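# Move green cake to quilted mat, bread onto plate

## Task

Take the green cake off the plate and stand it upright on the quilted mat, not overlapping the plate; then set the orange bread on the plate with its top side up. At the end neither hand may be in contact with the cake, the bread or the plate.

## Robot and tools

Robot: two arms. left_arm carries a left hand and stands on the +y side; right_arm carries a right hand on the -y side. Calibrated bases: left_arm at (-0.014, +0.320, +0.019) m, right_arm at (+0.036, -0.244, +0.002) m, both nearly unrotated. A two-camera stand sits behind the arms. Loose objects may occasionally get nudged by outside pushes.

Scene frame: origin at table-top height, halfway between the nominal bases; +x points out over the table, +z up, +y toward left_arm. Side names do not match image sides. Reported end_effector_position (m) and end_effector_quat_wxyz are in this frame and may be a few cm off, worse at long reach.

Hand point: 0.15 m out from the wrist face along the fingers, 0.05 m in front of the palm. Its +z runs along straight fingers, +y out of the palm, +x across the palm away from the thumb on the right hand (toward the thumb on the left hand). Straight fingertips extend 0.06-0.07 m past the point and sit 0.06 m behind it along -y. A bracket on the little-finger side of the wrist can strike things.

Row layout (used by execute_actions and move): 28 numbers, each in [-1, 1], always for both arms. Order: left dx, dy, dz, rx, ry, rz, then left thumb_turn, thumb_bend, index, middle, ring, little, force_limit, speed; then the same 14 for the right arm. The six pose numbers are an offset, not a pose: they count from that arm's current Hand target along the Hand target's own axes. 1.0 equals 0.6 m of travel or 180 degrees; rx, ry, rz form one rotation vector. Every row in an action and every target in a move list is measured from the same start Hand target, not from the prior row. Sending six zeros re-requests the current Hand target. Orientation commands are clipped to within 40 degrees of the measured orientation each step.

Hand numbers: thumb_turn -1 beside palm, +1 opposite the fingers; thumb_bend and the four fingers -1 straight, +1 fully curled. force_limit maps -1..+1 to about 0..10 N at the fingertip (0..15 N for the two thumb motors); speed rises linearly to full at +0.48. For a soft grip close at speed -0.94 or below. With the thumb across the palm the hand closes on objects roughly 0.035-0.065 m thick. A motor moves only when its target changes by at least 0.002; to keep a hand unchanged, resend its last executed eight numbers (or, before any, its hand_measured plus hand_force_limit and hand_speed). To grip harder, raise force_limit and send a more-closed target than hand_measured; to release, send a more open one.

execute_actions: actions is a list of actions; each action is up to 15 rows, one per 1/30 s step, the last row held to fill 15 steps. cameras optionally names cameras (or ["all"]); an empty actions list returns all images by default.

move: target is one row or a list of up to 15 rows (offsets, all from the starting Hand targets). speed is path top speed in m/s, 0.002 to 4.3 (default 0.25), rotation up to twice that in rad/s; one number or one per target. blend (m) rounds corners in a list; 0 stops at each. blocking=false returns after about 0.5 s while motion continues. Paths are straight, ignore obstacles, and end together within 10 s. The result adds a move: line: done, off_target, moving, held or fault, plus limits (paced = pose clipped, held = steps withheld). Avoid routing a hand near its own base; go around it.

wait: seconds 0 to 10; arms hold their last command. stop: brakes a running move. zoom_image: camera (cam_head_left, cam_head_right, cam_high, cam_low, cam_left_wrist, cam_right_wrist) and region [x0, y0, x1, y1] in pixels, at most 504 by 504, from that camera's latest image. show_instructions: shows reference images. finished_scene: scene = current scene number; irreversible.

Reading results: Hand target is the last commanded pose after clipping; the hand often rests 1-3 cm (sometimes 5 cm) short, usually low, without any contact; send the remaining distance as a new offset. hand_measured, hand_stopped_by (moving, target, force, stalled, fault) and hand_load_n list six values in motor order; a dropped grip shows as load near 0. Joint torques include gravity and wrap for joints 3 and 4 at ±28 N m. Joint velocities may read "within noise".

Cameras: head pair 672x504, cam_high and cam_low 672x504, wrist fisheye 616x616; calibrations are approximate.

Avoid: dropping or releasing moving objects, fast contact, pressing far past a contact point, collisions or pinching between the two hands, excessive finger force, anything leaving the table. A stuck arm keeps pushing until commanded back past its hand point. Motors heat when holding loads, stretched out, or straining; MOTOR HOT warns near 85 °C and 100 °C drops the arm for 30-60 s.

Each tool is called after "Emit:" as name(argument=value, ...) on one line, values as JSON.

Reference images:

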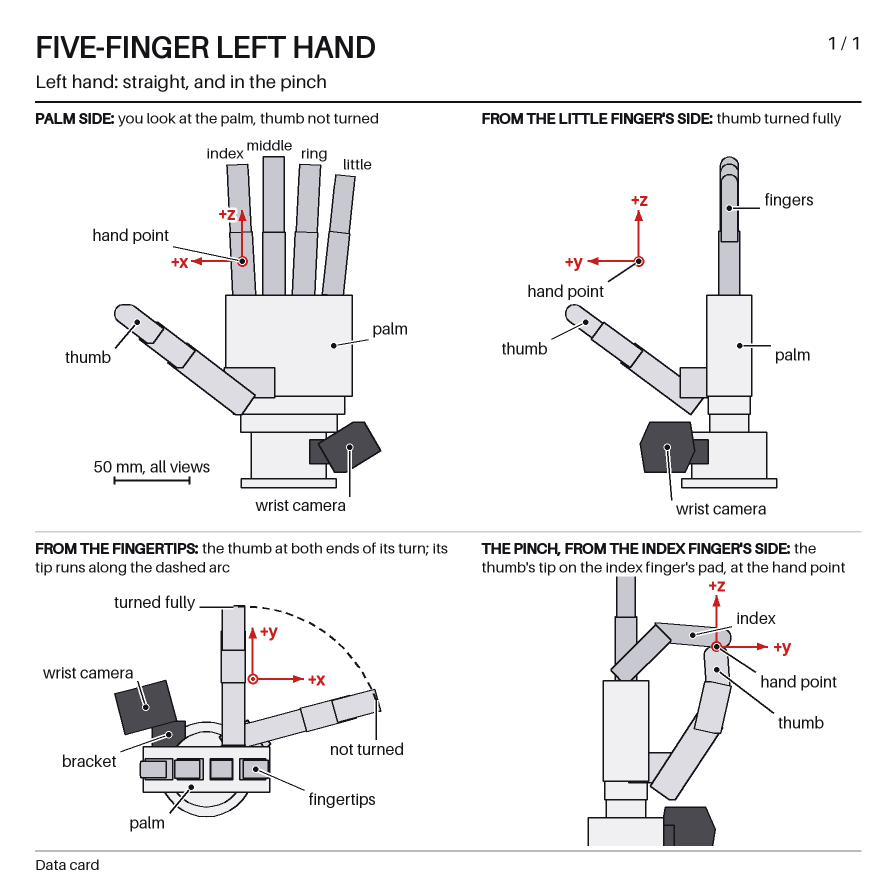

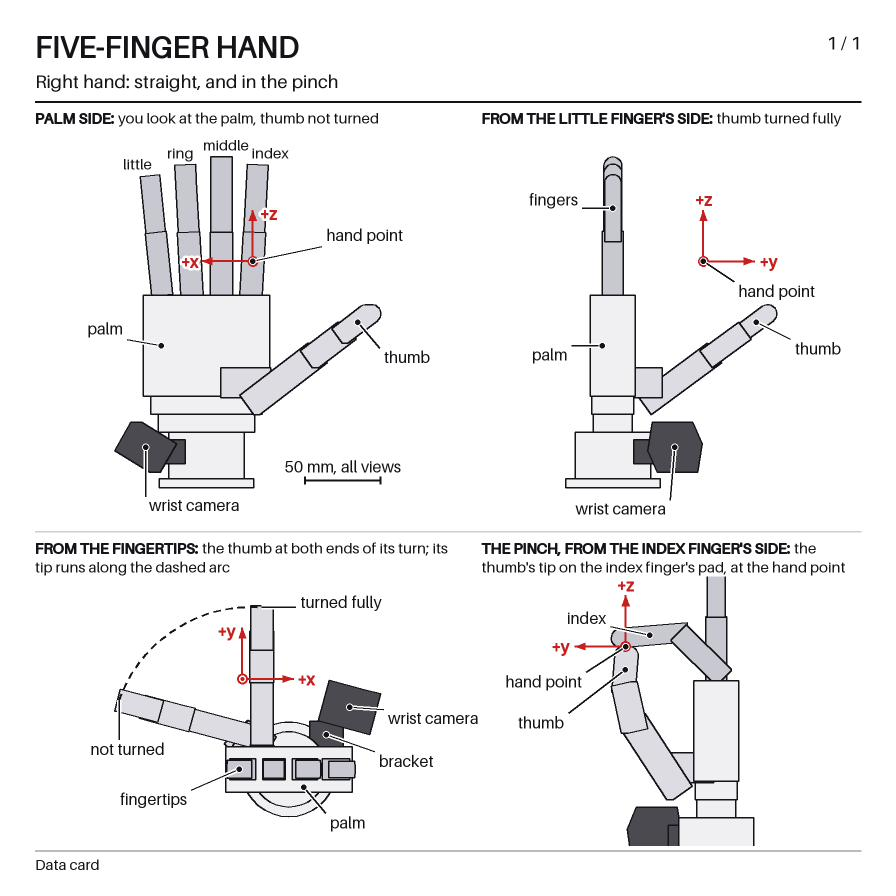

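## Session

Emit:
execute_actions(actions=[])

Scene clock: 0.00 s.
left_arm: end_effector_position=(+0.2567, -0.0634, +0.2504) hand_measured=(-1.000, -1.000, -1.000, -1.000, -1.000, -1.000) hand_load_n=(+0.0, +0.0, +0.0, +0.0, +0.0, +0.0) hand_stopped_by=(target, target, target, target, target, target) hand_force_limit=0.00 hand_speed=-0.80 end_effector_quat_wxyz=(+0.003, -0.646, +0.763, -0.010) | right_arm: end_effector_position=(+0.1733, -0.3496, +0.1286) hand_measured=(-1.000, -1.000, -1.000, -1.000, -1.000, -1.000) hand_load_n=(+0.0, +0.0, +0.0, +0.0, +0.0, +0.0) hand_stopped_by=(target, target, target, target, target, target) hand_force_limit=0.00 hand_speed=-0.80 end_effector_quat_wxyz=(+0.104, +0.297, +0.949, +0.017)
Joint positions: left_arm=[-0.813 1.615 1.601 -1.536 -0.006 -0.663] | right_arm=[-1.287 0.607 0.545 -1.422 -0.193 0.901]
Joint velocities: within noise
Joint torques (N m): no reading
Motor temperatures (°C): left_arm=[32 29 28 29 31 26] | right_arm=[34 28 27 26 27 29]
Heat: left arm: hottest waist 32 °C; right arm: hottest waist 34 °C.
Hand target: left_arm +0.2608, -0.0679, +0.2586; +0.004, -0.646, +0.763, -0.022 | right_arm +0.1749, -0.3554, +0.1371; +0.110, +0.296, +0.949, +0.008

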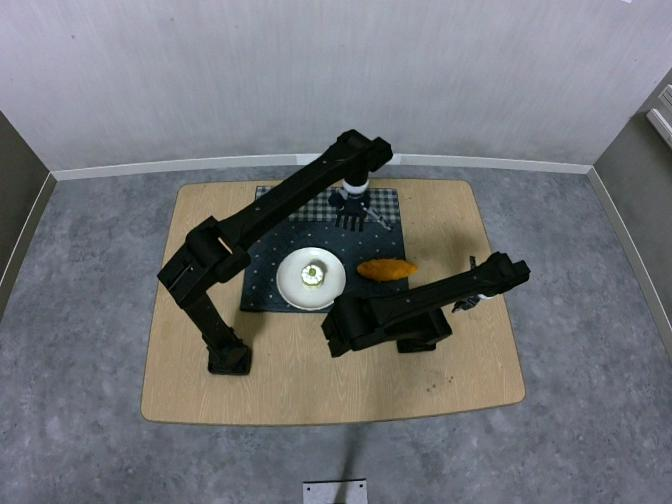

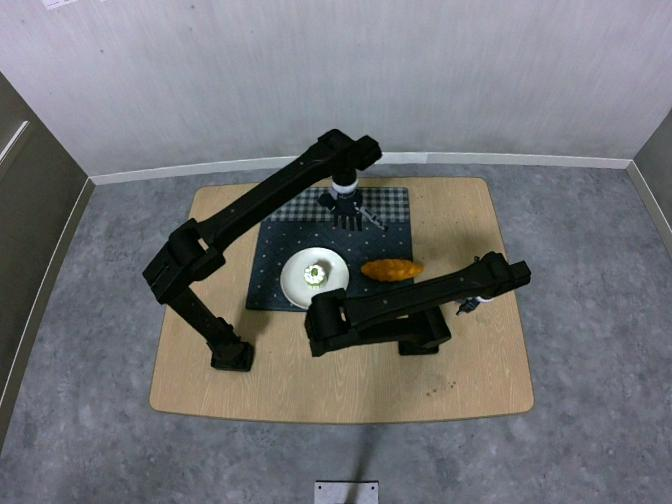

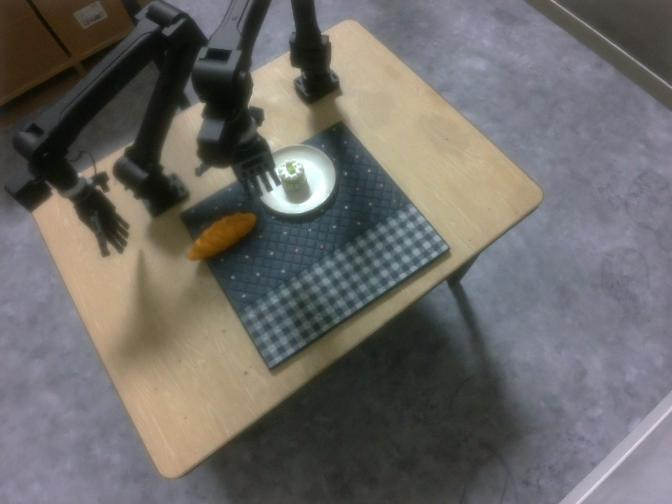

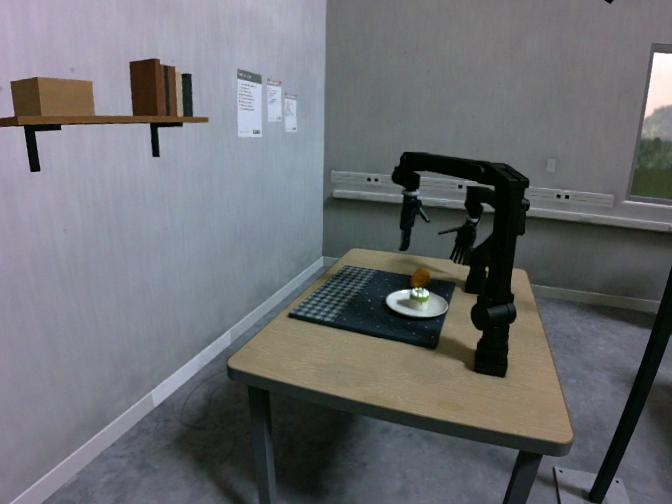

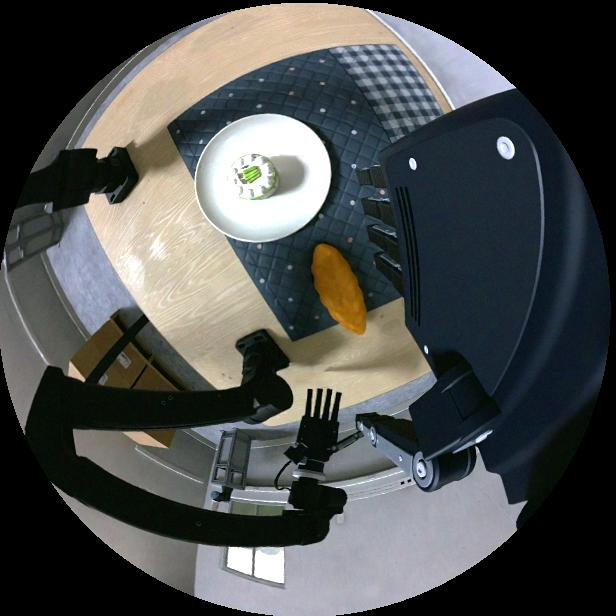

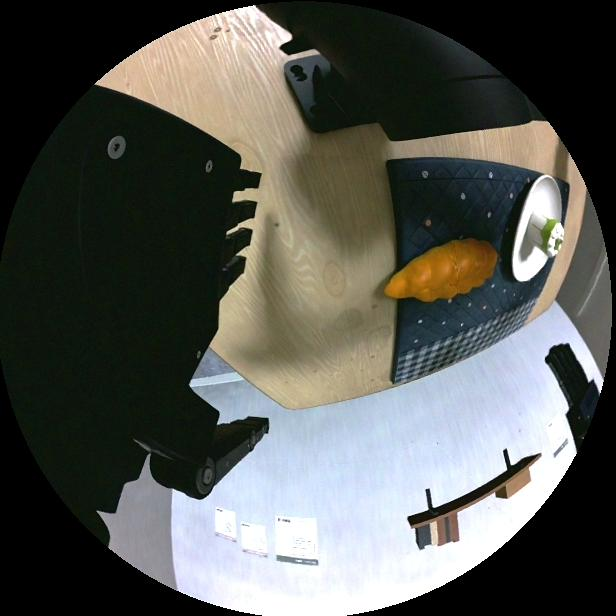

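Emit:
zoom_image(camera="cam_head_left", region=[230, 180, 430, 330])

Emit:
zoom_image(camera="cam_high", region=[170, 110, 470, 335])

Emit:
zoom_image(camera="cam_low", region=[270, 240, 470, 390])

Scaled by 2.520 from the camera's 672x504 image, which has a finer 960x720 frame.

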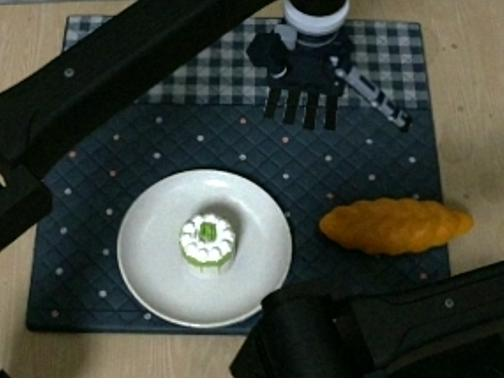

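Scaled by 1.680 from the camera's 672x504 image, which has a finer 960x720 frame.

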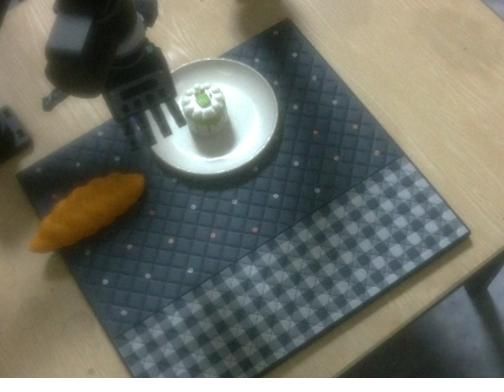

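Scaled by 2.520 from the camera's 672x504 image, which has a finer 960x720 frame.

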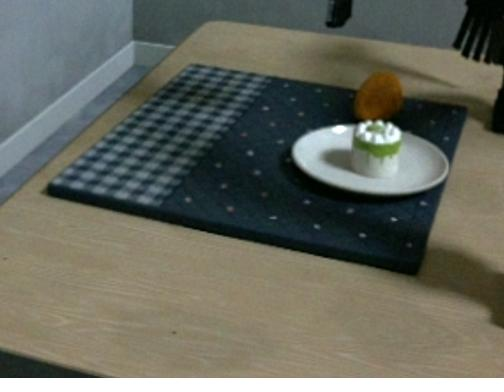

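Emit:
zoom_image(camera="cam_left_wrist", region=[180, 100, 390, 350])

Emit:
zoom_image(camera="cam_low", region=[380, 265, 460, 325])

Emit:
zoom_image(camera="cam_right_wrist", region=[370, 150, 600, 400])

Scaled by 2.016 from the camera's 616x616 image, which has a finer 880x880 frame.

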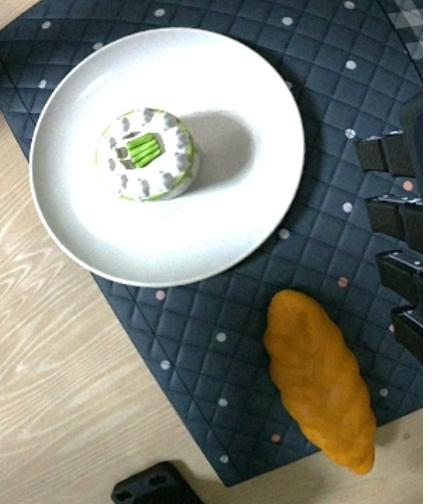

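Scaled by 6.300 from the camera's 672x504 image, which has a finer 960x720 frame.

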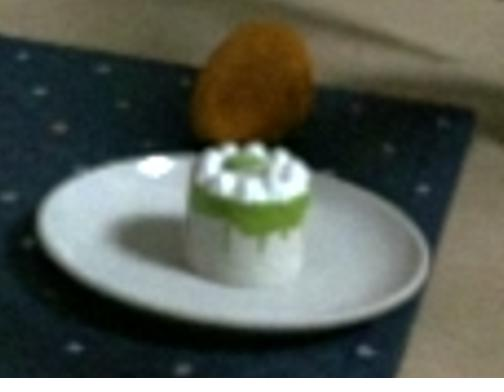

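Scaled by 2.016 from the camera's 616x616 image, which has a finer 880x880 frame.

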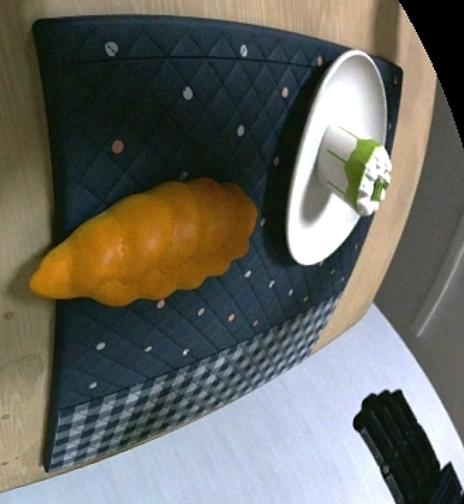

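Emit:
move(target=[[-0.185,0.069,0.091,0.257,0.078,0.174,1,-1,-1,-1,-1,-1,0,0, 0,0,0,0,0,0,-1,-1,-1,-1,-1,-1,0,-0.8]], speed=0.2, cameras=["all"])

Scene clock: 128.37 s.
left_arm: end_effector_position=(+0.2359, +0.0429, +0.1991) hand_measured=(+1.000, -1.000, -1.000, -1.000, -1.000, -1.000) hand_load_n=(+0.0, +0.0, +0.0, +0.0, +0.0, +0.0) hand_stopped_by=(target, target, target, target, target, target) hand_force_limit=0.00 hand_speed=0.00 end_effector_quat_wxyz=(+0.162, -0.364, +0.834, -0.383) | right_arm: end_effector_position=(+0.1733, -0.3496, +0.1286) hand_measured=(-1.000, -1.000, -1.000, -1.000, -1.000, -1.000) hand_load_n=(+0.0, +0.0, +0.0, +0.0, +0.0, +0.0) hand_stopped_by=(target, target, target, target, target, target) hand_force_limit=0.00 hand_speed=-0.80 end_effector_quat_wxyz=(+0.104, +0.297, +0.949, +0.017)
Joint positions: left_arm=[-0.736 0.877 0.708 -0.546 0.007 -0.005] | right_arm=[-1.287 0.607 0.545 -1.422 -0.193 0.901]
Joint torques (N m): left_arm=[-0.03 -5.54 8.69 2.21 0.07 0.07] | right_arm=[0.5 -0.21 9.96 0.16 -0.1 0.06]
Motor temperatures (°C): left_arm=[32 31 32 28 30 26] | right_arm=[33 28 33 26 27 29]
Heat: left arm: hottest waist 32 °C; right arm: hottest waist 33 °C.
Hand target: left_arm +0.2402, +0.0468, +0.2001; +0.170, -0.362, +0.830, -0.389 | right_arm +0.1749, -0.3554, +0.1371; +0.110, +0.296, +0.949, +0.008
Off the commanded pose: left_arm 0.006 m, 1 deg | right_arm 0.010 m, 1 deg.
move: done
camera_calibration:
cam_left_wrist: T_world_to_cam=[[0.267012, -0.667358, 0.695225, -0.165268], [-0.962149, -0.225426, 0.153138, 0.207928], [0.0545241, -0.7098, -0.70229, 0.276], [0, 0, 0, 1]] pos_world=[0.229138, 0.132485, 0.276889]

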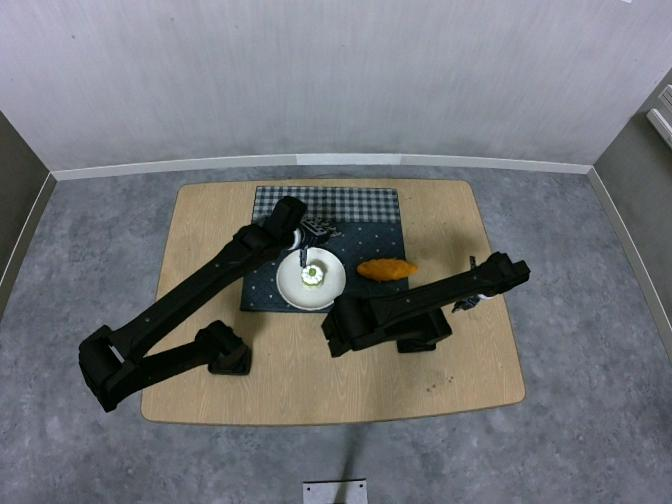

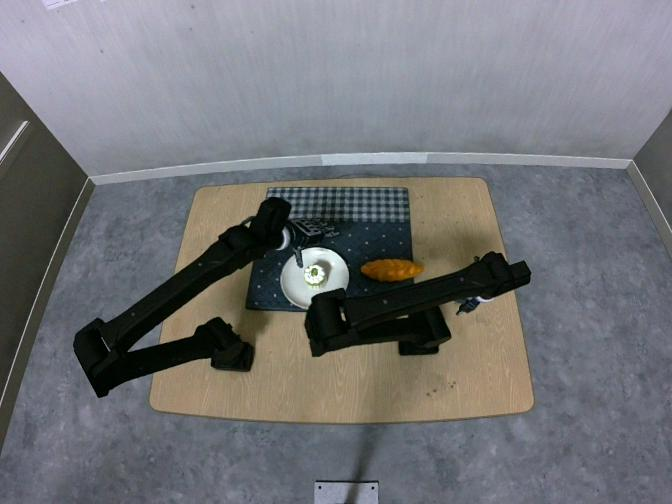

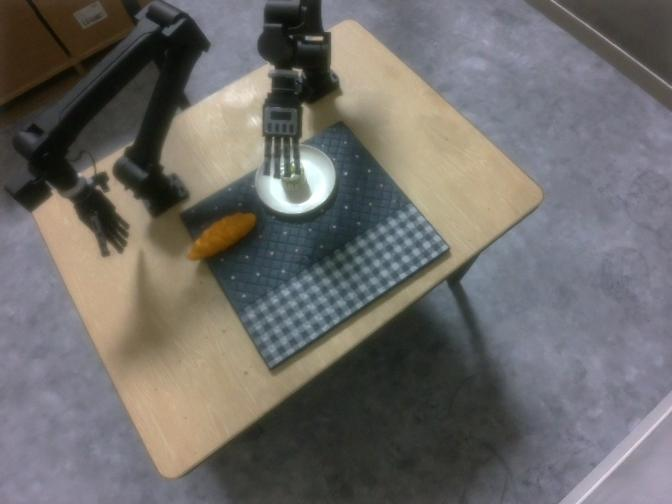

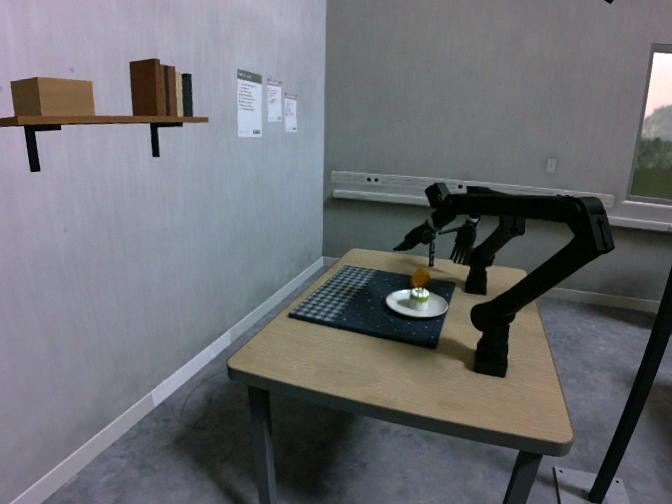

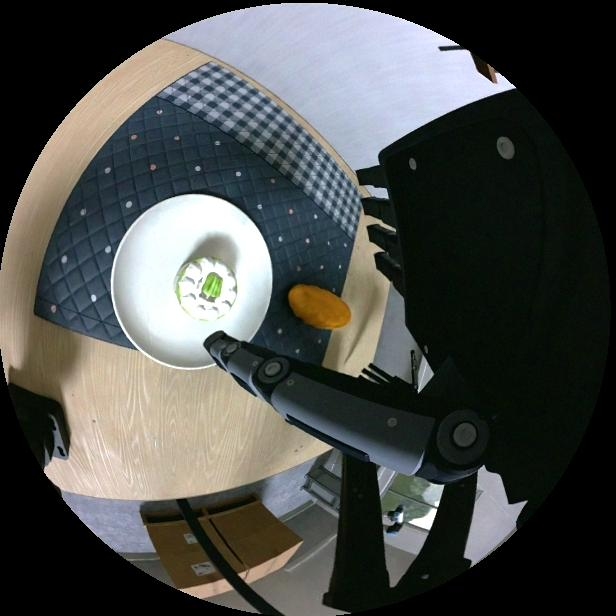

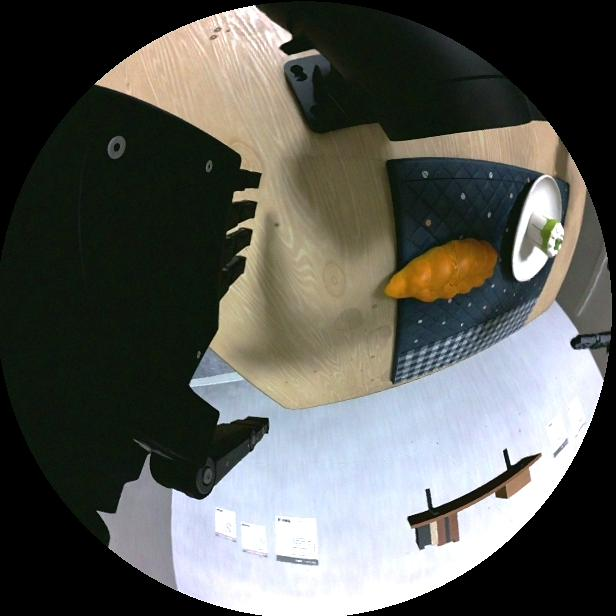

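Emit:
zoom_image(camera="cam_left_wrist", region=[150, 230, 290, 370])

Scaled by 3.600 from the camera's 616x616 image, which has a finer 880x880 frame.

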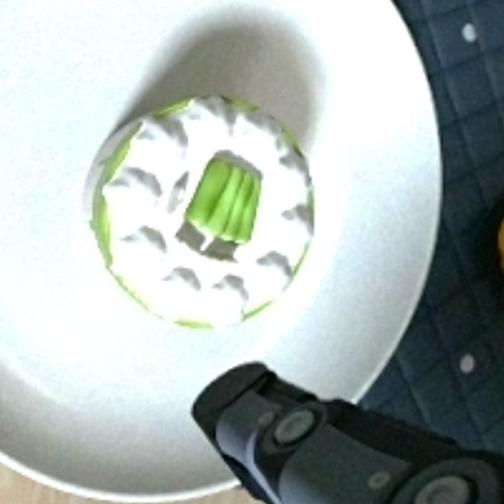

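Emit:
move(target=[[-0.006,0.154,0.076,0,0,0,1,-1,-1,-1,-1,-1,0,0, 0,0,0,0,0,0,-1,-1,-1,-1,-1,-1,0,-0.8]], speed=0.15, cameras=["all"])

Scene clock: 156.27 s.
left_arm: end_effector_position=(+0.2214, +0.0615, +0.1072) hand_measured=(+1.000, -1.000, -1.000, -1.000, -1.000, -1.000) hand_load_n=(+0.0, +0.0, +0.0, +0.0, +0.0, +0.0) hand_stopped_by=(target, target, target, target, target, target) hand_force_limit=0.00 hand_speed=0.00 end_effector_quat_wxyz=(+0.166, -0.361, +0.829, -0.393) | right_arm: end_effector_position=(+0.1733, -0.3496, +0.1286) hand_measured=(-1.000, -1.000, -1.000, -1.000, -1.000, -1.000) hand_load_n=(+0.0, +0.0, +0.0, +0.0, +0.0, +0.0) hand_stopped_by=(target, target, target, target, target, target) hand_force_limit=0.00 hand_speed=-0.80 end_effector_quat_wxyz=(+0.104, +0.297, +0.949, +0.017)
Joint positions: left_arm=[-0.72 0.881 0.446 -0.254 0.02 0.006] | right_arm=[-1.287 0.607 0.545 -1.422 -0.193 0.901]
Joint torques (N m): left_arm=[-0.32 -2.9 8.12 2.21 0.04 0.07] | right_arm=[0.44 -0.21 9.96 0.14 -0.1 0.06]
Heat: left arm: hottest waist 32 °C; right arm: hottest waist 33 °C.
Hand target: left_arm +0.2250, +0.0658, +0.0998; +0.170, -0.362, +0.830, -0.389 | right_arm +0.1749, -0.3554, +0.1371; +0.110, +0.296, +0.949, +0.008
Off the commanded pose: left_arm 0.009 m, 1 deg | right_arm 0.010 m, 1 deg.
move: done
camera_calibration:
cam_left_wrist: T_world_to_cam=[[0.252871, -0.655471, 0.711628, -0.0845024], [-0.96518, -0.221811, 0.138662, 0.214257], [0.0669578, -0.721912, -0.688737, 0.222032], [0, 0, 0, 1]] pos_world=[0.213298, 0.152423, 0.183347]

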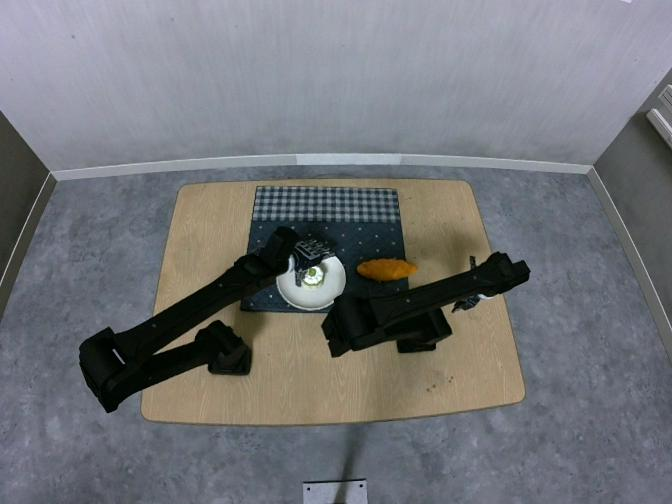

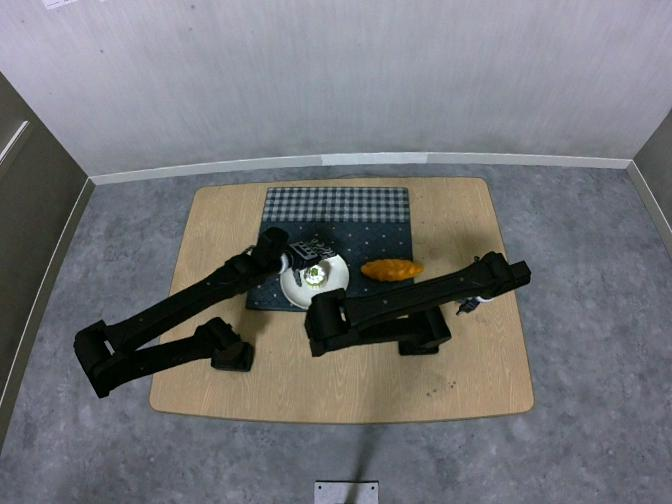

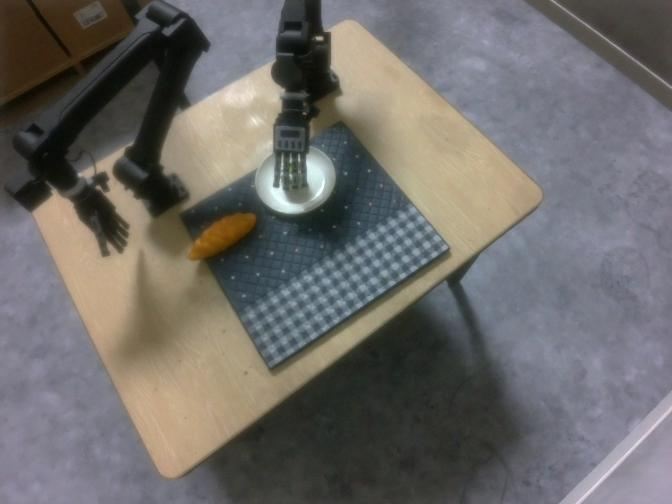

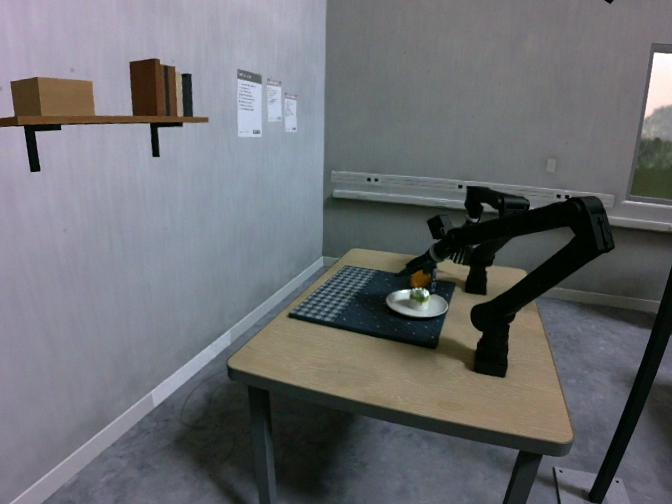

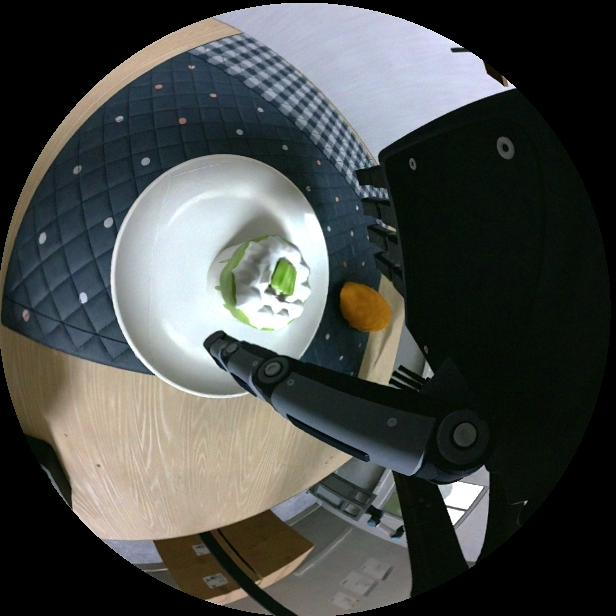

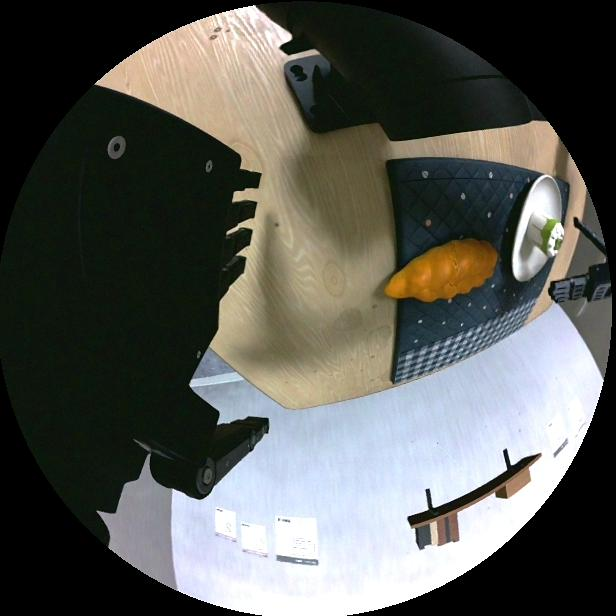

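Emit:
move(target=[[0,0.068,0.0565,0,0,0,1,-1,-1,-1,-1,-1,0,0, 0,0,0,0,0,0,-1,-1,-1,-1,-1,-1,0,-0.8]], speed=0.1, cameras=["cam_left_wrist","cam_high","cam_low"])

Emit:
zoom_image(camera="cam_high", region=[230, 90, 380, 240])

Emit:
zoom_image(camera="cam_low", region=[370, 240, 490, 340])

Scene clock: 177.87 s.
left_arm: end_effector_position=(+0.2222, +0.0608, +0.0533) hand_measured=(+1.000, -1.000, -1.000, -1.000, -1.000, -1.000) hand_load_n=(+0.0, -0.5, +0.0, +0.0, +0.0, +0.0) hand_stopped_by=(target, target, target, target, target, target) hand_force_limit=0.00 hand_speed=0.00 end_effector_quat_wxyz=(+0.166, -0.361, +0.829, -0.393) | right_arm: end_effector_position=(+0.1733, -0.3496, +0.1286) hand_measured=(-1.000, -1.000, -1.000, -1.000, -1.000, -1.000) hand_load_n=(+0.0, +0.0, +0.0, +0.0, +0.0, +0.0) hand_stopped_by=(target, target, target, target, target, target) hand_force_limit=0.00 hand_speed=-0.80 end_effector_quat_wxyz=(+0.104, +0.297, +0.949, +0.017)
Joint positions: left_arm=[-0.72 1.021 0.349 -0.018 0.02 0.006] | right_arm=[-1.287 0.607 0.545 -1.422 -0.193 0.901]
Joint torques (N m): left_arm=[0.03 -3.78 7.34 2.24 0.05 0.08] | right_arm=[0.5 -0.21 9.98 0.17 -0.1 0.06]
Heat: left arm: hottest waist 32 °C; right arm: hottest waist 33 °C.
Hand target: left_arm +0.2251, +0.0657, +0.0470; +0.170, -0.362, +0.830, -0.389 | right_arm +0.1749, -0.3554, +0.1371; +0.110, +0.296, +0.949, +0.008
Off the commanded pose: left_arm 0.009 m, 1 deg | right_arm 0.010 m, 1 deg.
move: done
camera_calibration:
cam_left_wrist: T_world_to_cam=[[0.253345, -0.655826, 0.711132, -0.0467922], [-0.965077, -0.22199, 0.139089, 0.222298], [0.0666463, -0.721535, -0.689163, 0.184415], [0, 0, 0, 1]] pos_world=[0.214099, 0.151722, 0.129448]
Images, in order (width x height): cam_high 672x504, cam_low 672x504, cam_left_wrist 616x616.

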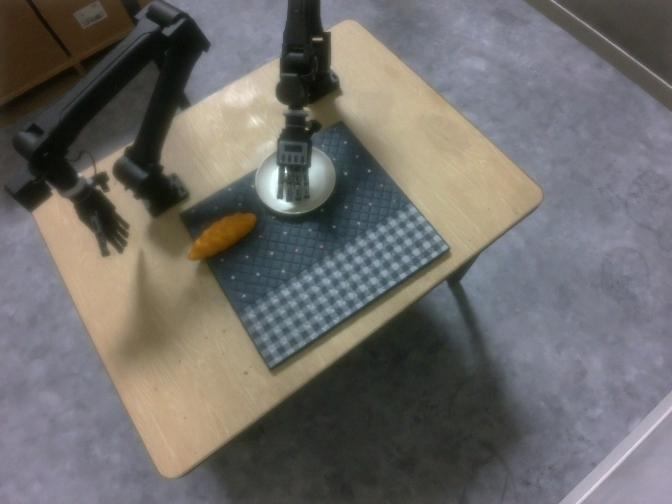

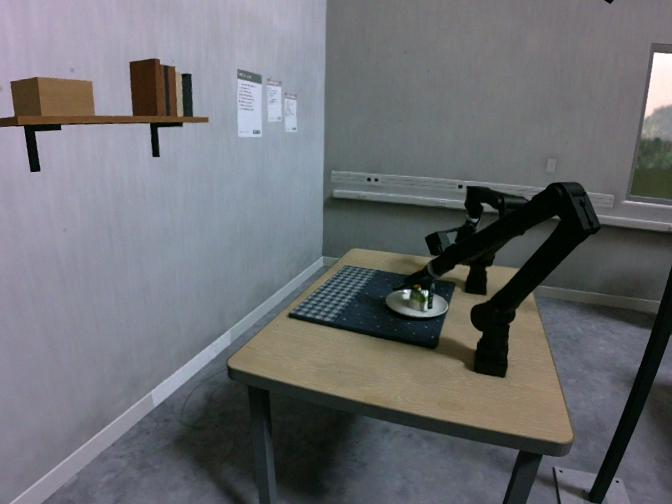

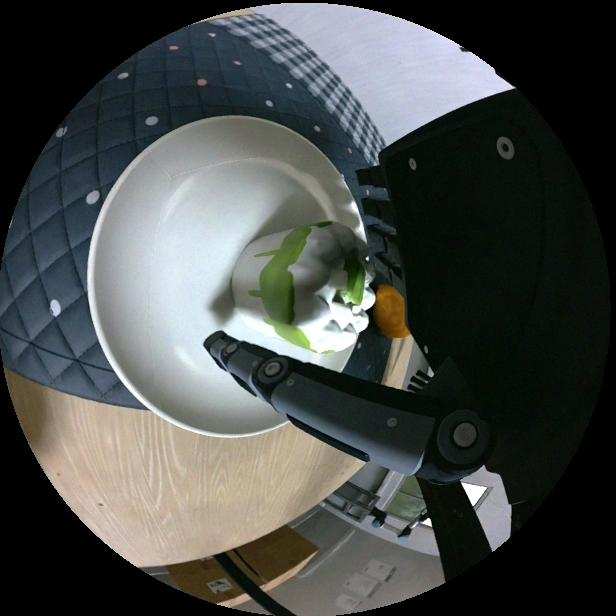

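Scaled by 3.360 from the camera's 672x504 image, which has a finer 960x720 frame.

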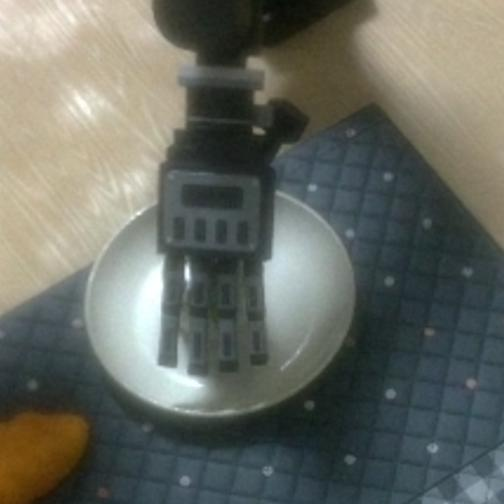

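Scaled by 4.200 from the camera's 672x504 image, which has a finer 960x720 frame.

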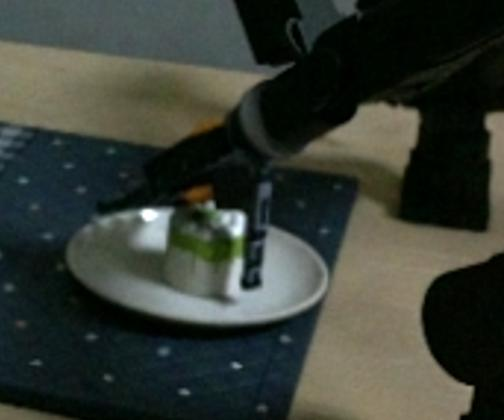

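Emit:
move(target=[[0,-0.020,0.016,0,0,0,1,-1,-0.5,-0.5,-0.4,-0.4,-0.4,0, 0,0,0,0,0,0,-1,-1,-1,-1,-1,-1,0,-0.8]], speed=0.1, cameras=["cam_left_wrist","cam_high","cam_low"])

Emit:
zoom_image(camera="cam_low", region=[370, 240, 490, 340])

Scene clock: 194.07 s.
left_arm: end_effector_position=(+0.2225, +0.0605, +0.0438) hand_measured=(+1.000, -1.000, -0.500, -0.500, -0.400, -0.400) hand_load_n=(+0.0, +0.0, +0.0, +0.5, +0.0, +0.0) hand_stopped_by=(target, target, target, target, target, target) hand_force_limit=-0.40 hand_speed=0.00 end_effector_quat_wxyz=(+0.163, -0.363, +0.833, -0.385) | right_arm: end_effector_position=(+0.1733, -0.3496, +0.1286) hand_measured=(-1.000, -1.000, -1.000, -1.000, -1.000, -1.000) hand_load_n=(+0.0, +0.0, +0.0, +0.0, +0.0, +0.0) hand_stopped_by=(target, target, target, target, target, target) hand_force_limit=0.00 hand_speed=-0.80 end_effector_quat_wxyz=(+0.104, +0.297, +0.949, +0.017)
Joint positions: left_arm=[-0.72 1.06 0.349 0.002 0.02 0.006] | right_arm=[-1.287 0.607 0.545 -1.422 -0.193 0.901]
Joint torques (N m): left_arm=[-0.62 -3.49 10.37 1.77 0 0.07] | right_arm=[0.5 -0.15 9.98 0.16 -0.1 0.06]
Heat: left arm: hottest waist 32 °C; right arm: hottest waist 33 °C.
Hand target: left_arm +0.2361, +0.0555, +0.0500; +0.170, -0.362, +0.830, -0.389 | right_arm +0.1749, -0.3554, +0.1371; +0.110, +0.296, +0.949, +0.008
Off the commanded pose: left_arm 0.016 m, 1 deg | right_arm 0.010 m, 1 deg.
move: off_target (left_arm)
camera_calibration:
cam_left_wrist: T_world_to_cam=[[0.263002, -0.665005, 0.698998, -0.0414475], [-0.963124, -0.223588, 0.149666, 0.223058], [0.0567588, -0.712585, -0.699287, 0.179744], [0, 0, 0, 1]] pos_world=[0.215531, 0.150393, 0.12128]
Images, in order (width x height): cam_high 672x504, cam_low 672x504, cam_left_wrist 616x616.

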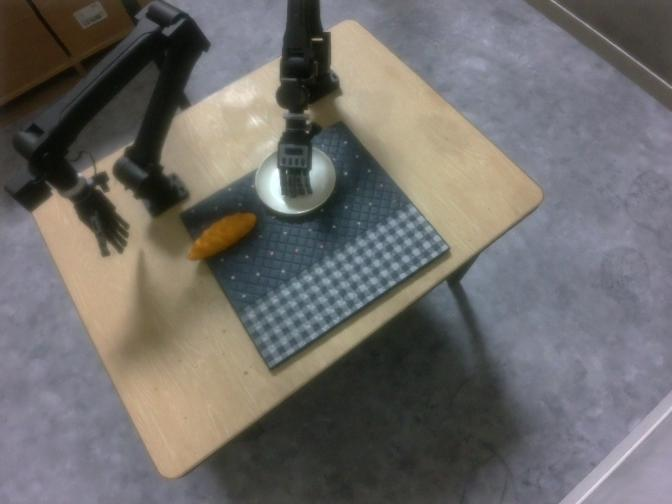

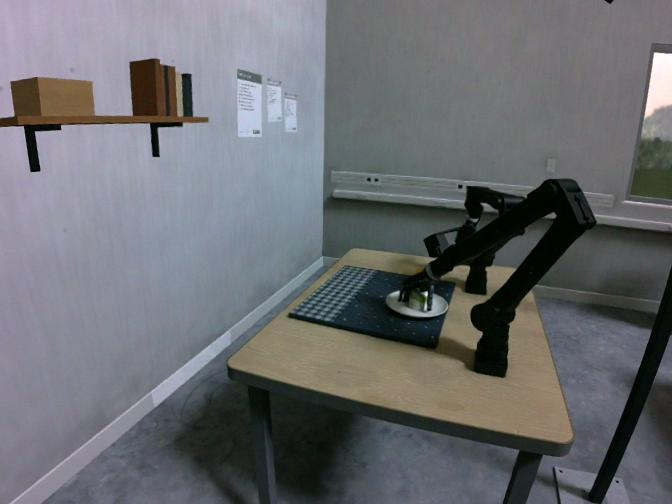

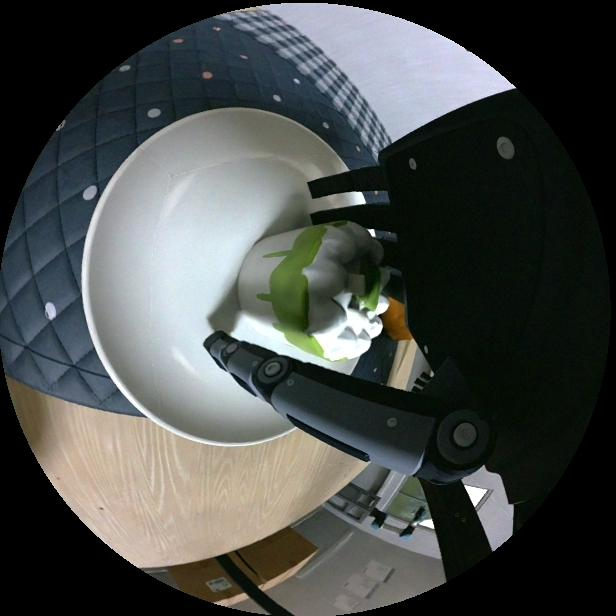

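Scaled by 4.200 from the camera's 672x504 image, which has a finer 960x720 frame.

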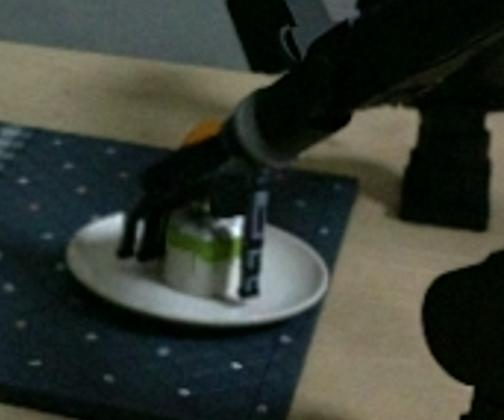

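Emit:
move(target=[[0,-0.032,0.009,0,0,0,1,-1,-0.5,-0.5,-0.4,-0.4,-0.4,0, 0,0,0,0,0,0,-1,-1,-1,-1,-1,-1,0,-0.8]], speed=0.1, cameras=["cam_left_wrist","cam_low"])

Emit:
zoom_image(camera="cam_low", region=[370, 240, 490, 340])

Scene clock: 200.90 s.
left_arm: end_effector_position=(+0.2288, +0.0548, +0.0456) hand_measured=(+1.000, -1.000, -0.500, -0.500, -0.400, -0.400) hand_load_n=(+0.0, +0.0, +0.0, +0.0, +0.0, +0.0) hand_stopped_by=(target, target, target, target, target, target) hand_force_limit=-0.40 hand_speed=0.00 end_effector_quat_wxyz=(+0.161, -0.364, +0.835, -0.381) | right_arm: end_effector_position=(+0.1733, -0.3496, +0.1286) hand_measured=(-1.000, -1.000, -1.000, -1.000, -1.000, -1.000) hand_load_n=(+0.0, +0.0, +0.0, +0.0, +0.0, +0.0) hand_stopped_by=(target, target, target, target, target, target) hand_force_limit=0.00 hand_speed=-0.80 end_effector_quat_wxyz=(+0.104, +0.297, +0.949, +0.017)
Joint positions: left_arm=[-0.72 1.09 0.379 -0.009 0.02 0.006] | right_arm=[-1.287 0.607 0.545 -1.422 -0.193 0.901]
Joint torques (N m): left_arm=[-0.21 -4.66 12.38 1.18 -0.02 0.08] | right_arm=[0.5 -0.15 9.98 0.17 -0.1 0.06]
Heat: left arm: hottest waist 32 °C; right arm: hottest waist 33 °C.
Hand target: left_arm +0.2481, +0.0444, +0.0612; +0.170, -0.362, +0.830, -0.389 | right_arm +0.1749, -0.3554, +0.1371; +0.110, +0.296, +0.949, +0.008
Off the commanded pose: left_arm 0.027 m, 2 deg | right_arm 0.010 m, 1 deg.
move: off_target (left_arm)
camera_calibration:
cam_left_wrist: T_world_to_cam=[[0.268718, -0.670192, 0.691833, -0.048798], [-0.961868, -0.224741, 0.155892, 0.227071], [0.0510054, -0.707343, -0.705028, 0.177916], [0, 0, 0, 1]] pos_world=[0.22245, 0.144176, 0.123798]
Images, in order (width x height): cam_low 672x504, cam_left_wrist 616x616.

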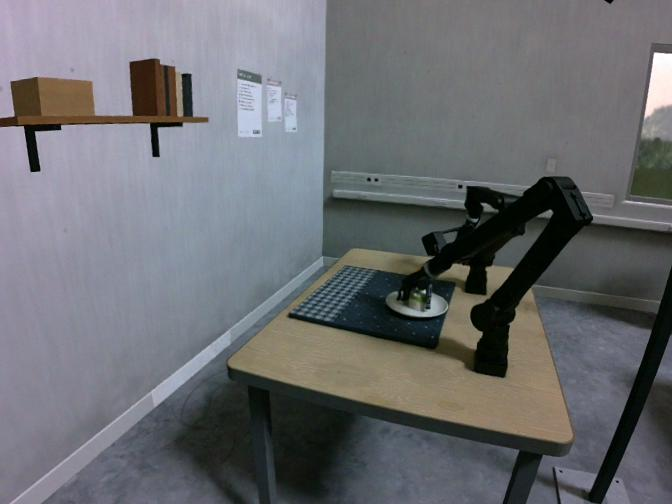

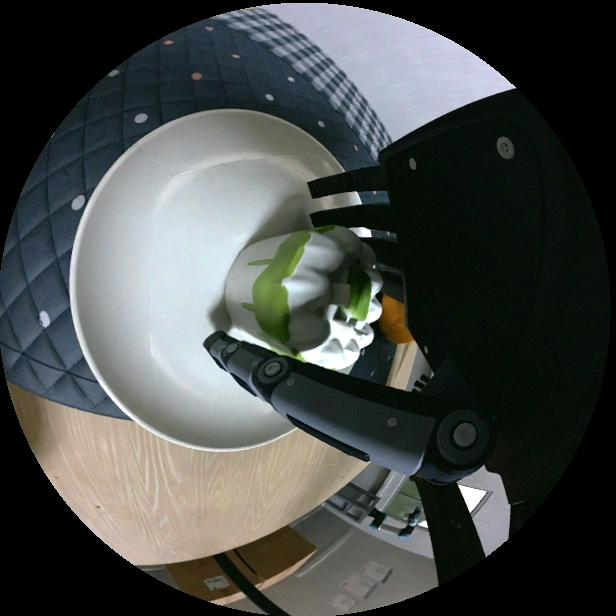

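Scaled by 4.200 from the camera's 672x504 image, which has a finer 960x720 frame.

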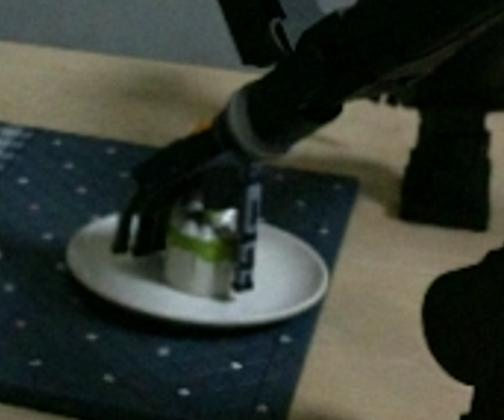

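Emit:
move(target=[[0,0,0,0,0,0,1,-1,0.3,0.3,-0.2,-0.4,-0.4,-0.88, 0,0,0,0,0,0,-1,-1,-1,-1,-1,-1,0,-0.8]], speed=0.1, cameras=["cam_left_wrist","cam_low"])

Emit:
zoom_image(camera="cam_low", region=[370, 240, 490, 340])

Scene clock: 207.00 s.
left_arm: end_effector_position=(+0.2288, +0.0549, +0.0454) hand_measured=(+1.000, -1.000, -0.134, -0.168, -0.200, -0.400) hand_load_n=(+0.0, +0.5, +3.5, +4.0, +0.0, +0.0) hand_stopped_by=(target, target, force, force, target, target) hand_force_limit=-0.40 hand_speed=-0.88 end_effector_quat_wxyz=(+0.160, -0.364, +0.835, -0.380) | right_arm: end_effector_position=(+0.1733, -0.3496, +0.1286) hand_measured=(-1.000, -1.000, -1.000, -1.000, -1.000, -1.000) hand_load_n=(+0.0, +0.0, +0.0, +0.0, +0.0, +0.0) hand_stopped_by=(target, target, target, target, target, target) hand_force_limit=0.00 hand_speed=-0.80 end_effector_quat_wxyz=(+0.104, +0.297, +0.949, +0.017)
Joint positions: left_arm=[-0.72 1.09 0.379 -0.009 0.02 0.006] | right_arm=[-1.287 0.607 0.545 -1.422 -0.193 0.901]
Joint torques (N m): left_arm=[-1.08 -4.42 12.36 0.98 -0.03 0.1] | right_arm=[0.5 -0.21 9.96 0.16 -0.1 0.06]
Heat: left arm: hottest waist 32 °C; right arm: hottest waist 33 °C.
Hand target: left_arm +0.2480, +0.0444, +0.0611; +0.170, -0.362, +0.830, -0.389 | right_arm +0.1749, -0.3554, +0.1371; +0.110, +0.296, +0.949, +0.008
Off the commanded pose: left_arm 0.027 m, 2 deg | right_arm 0.010 m, 1 deg.
move: off_target (left_arm)
camera_calibration:
cam_left_wrist: T_world_to_cam=[[0.268957, -0.670371, 0.691567, -0.0487244], [-0.961811, -0.224812, 0.156136, 0.227054], [0.0508039, -0.707151, -0.705235, 0.177888], [0, 0, 0, 1]] pos_world=[0.222451, 0.144175, 0.123698]
Images, in order (width x height): cam_low 672x504, cam_left_wrist 616x616.

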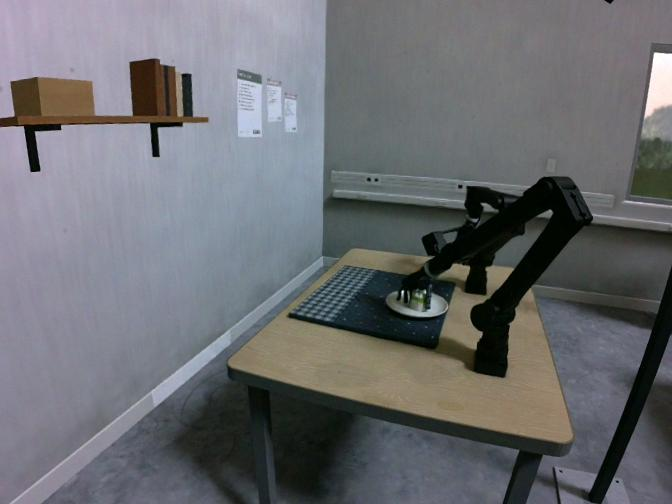

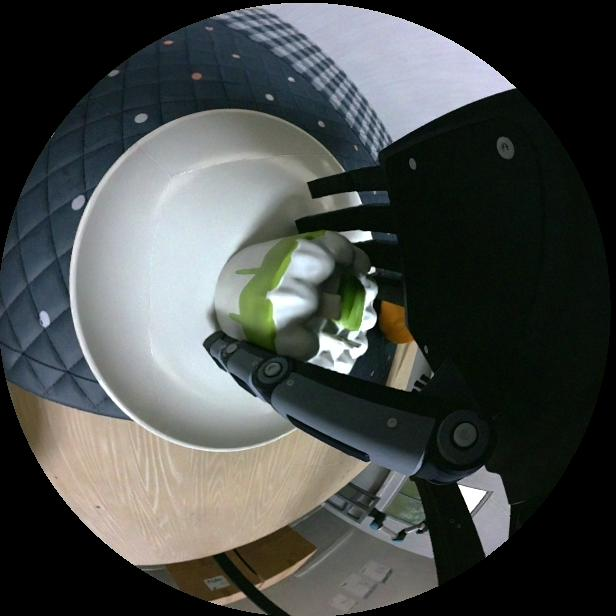

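Scaled by 4.200 from the camera's 672x504 image, which has a finer 960x720 frame.

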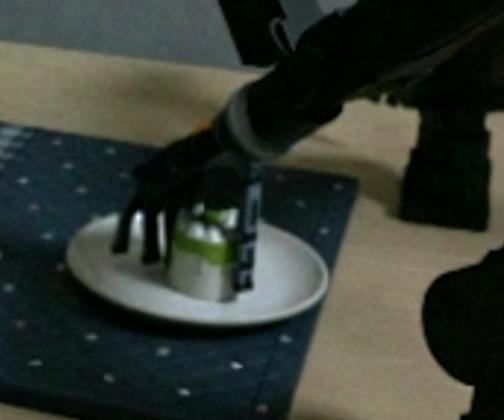

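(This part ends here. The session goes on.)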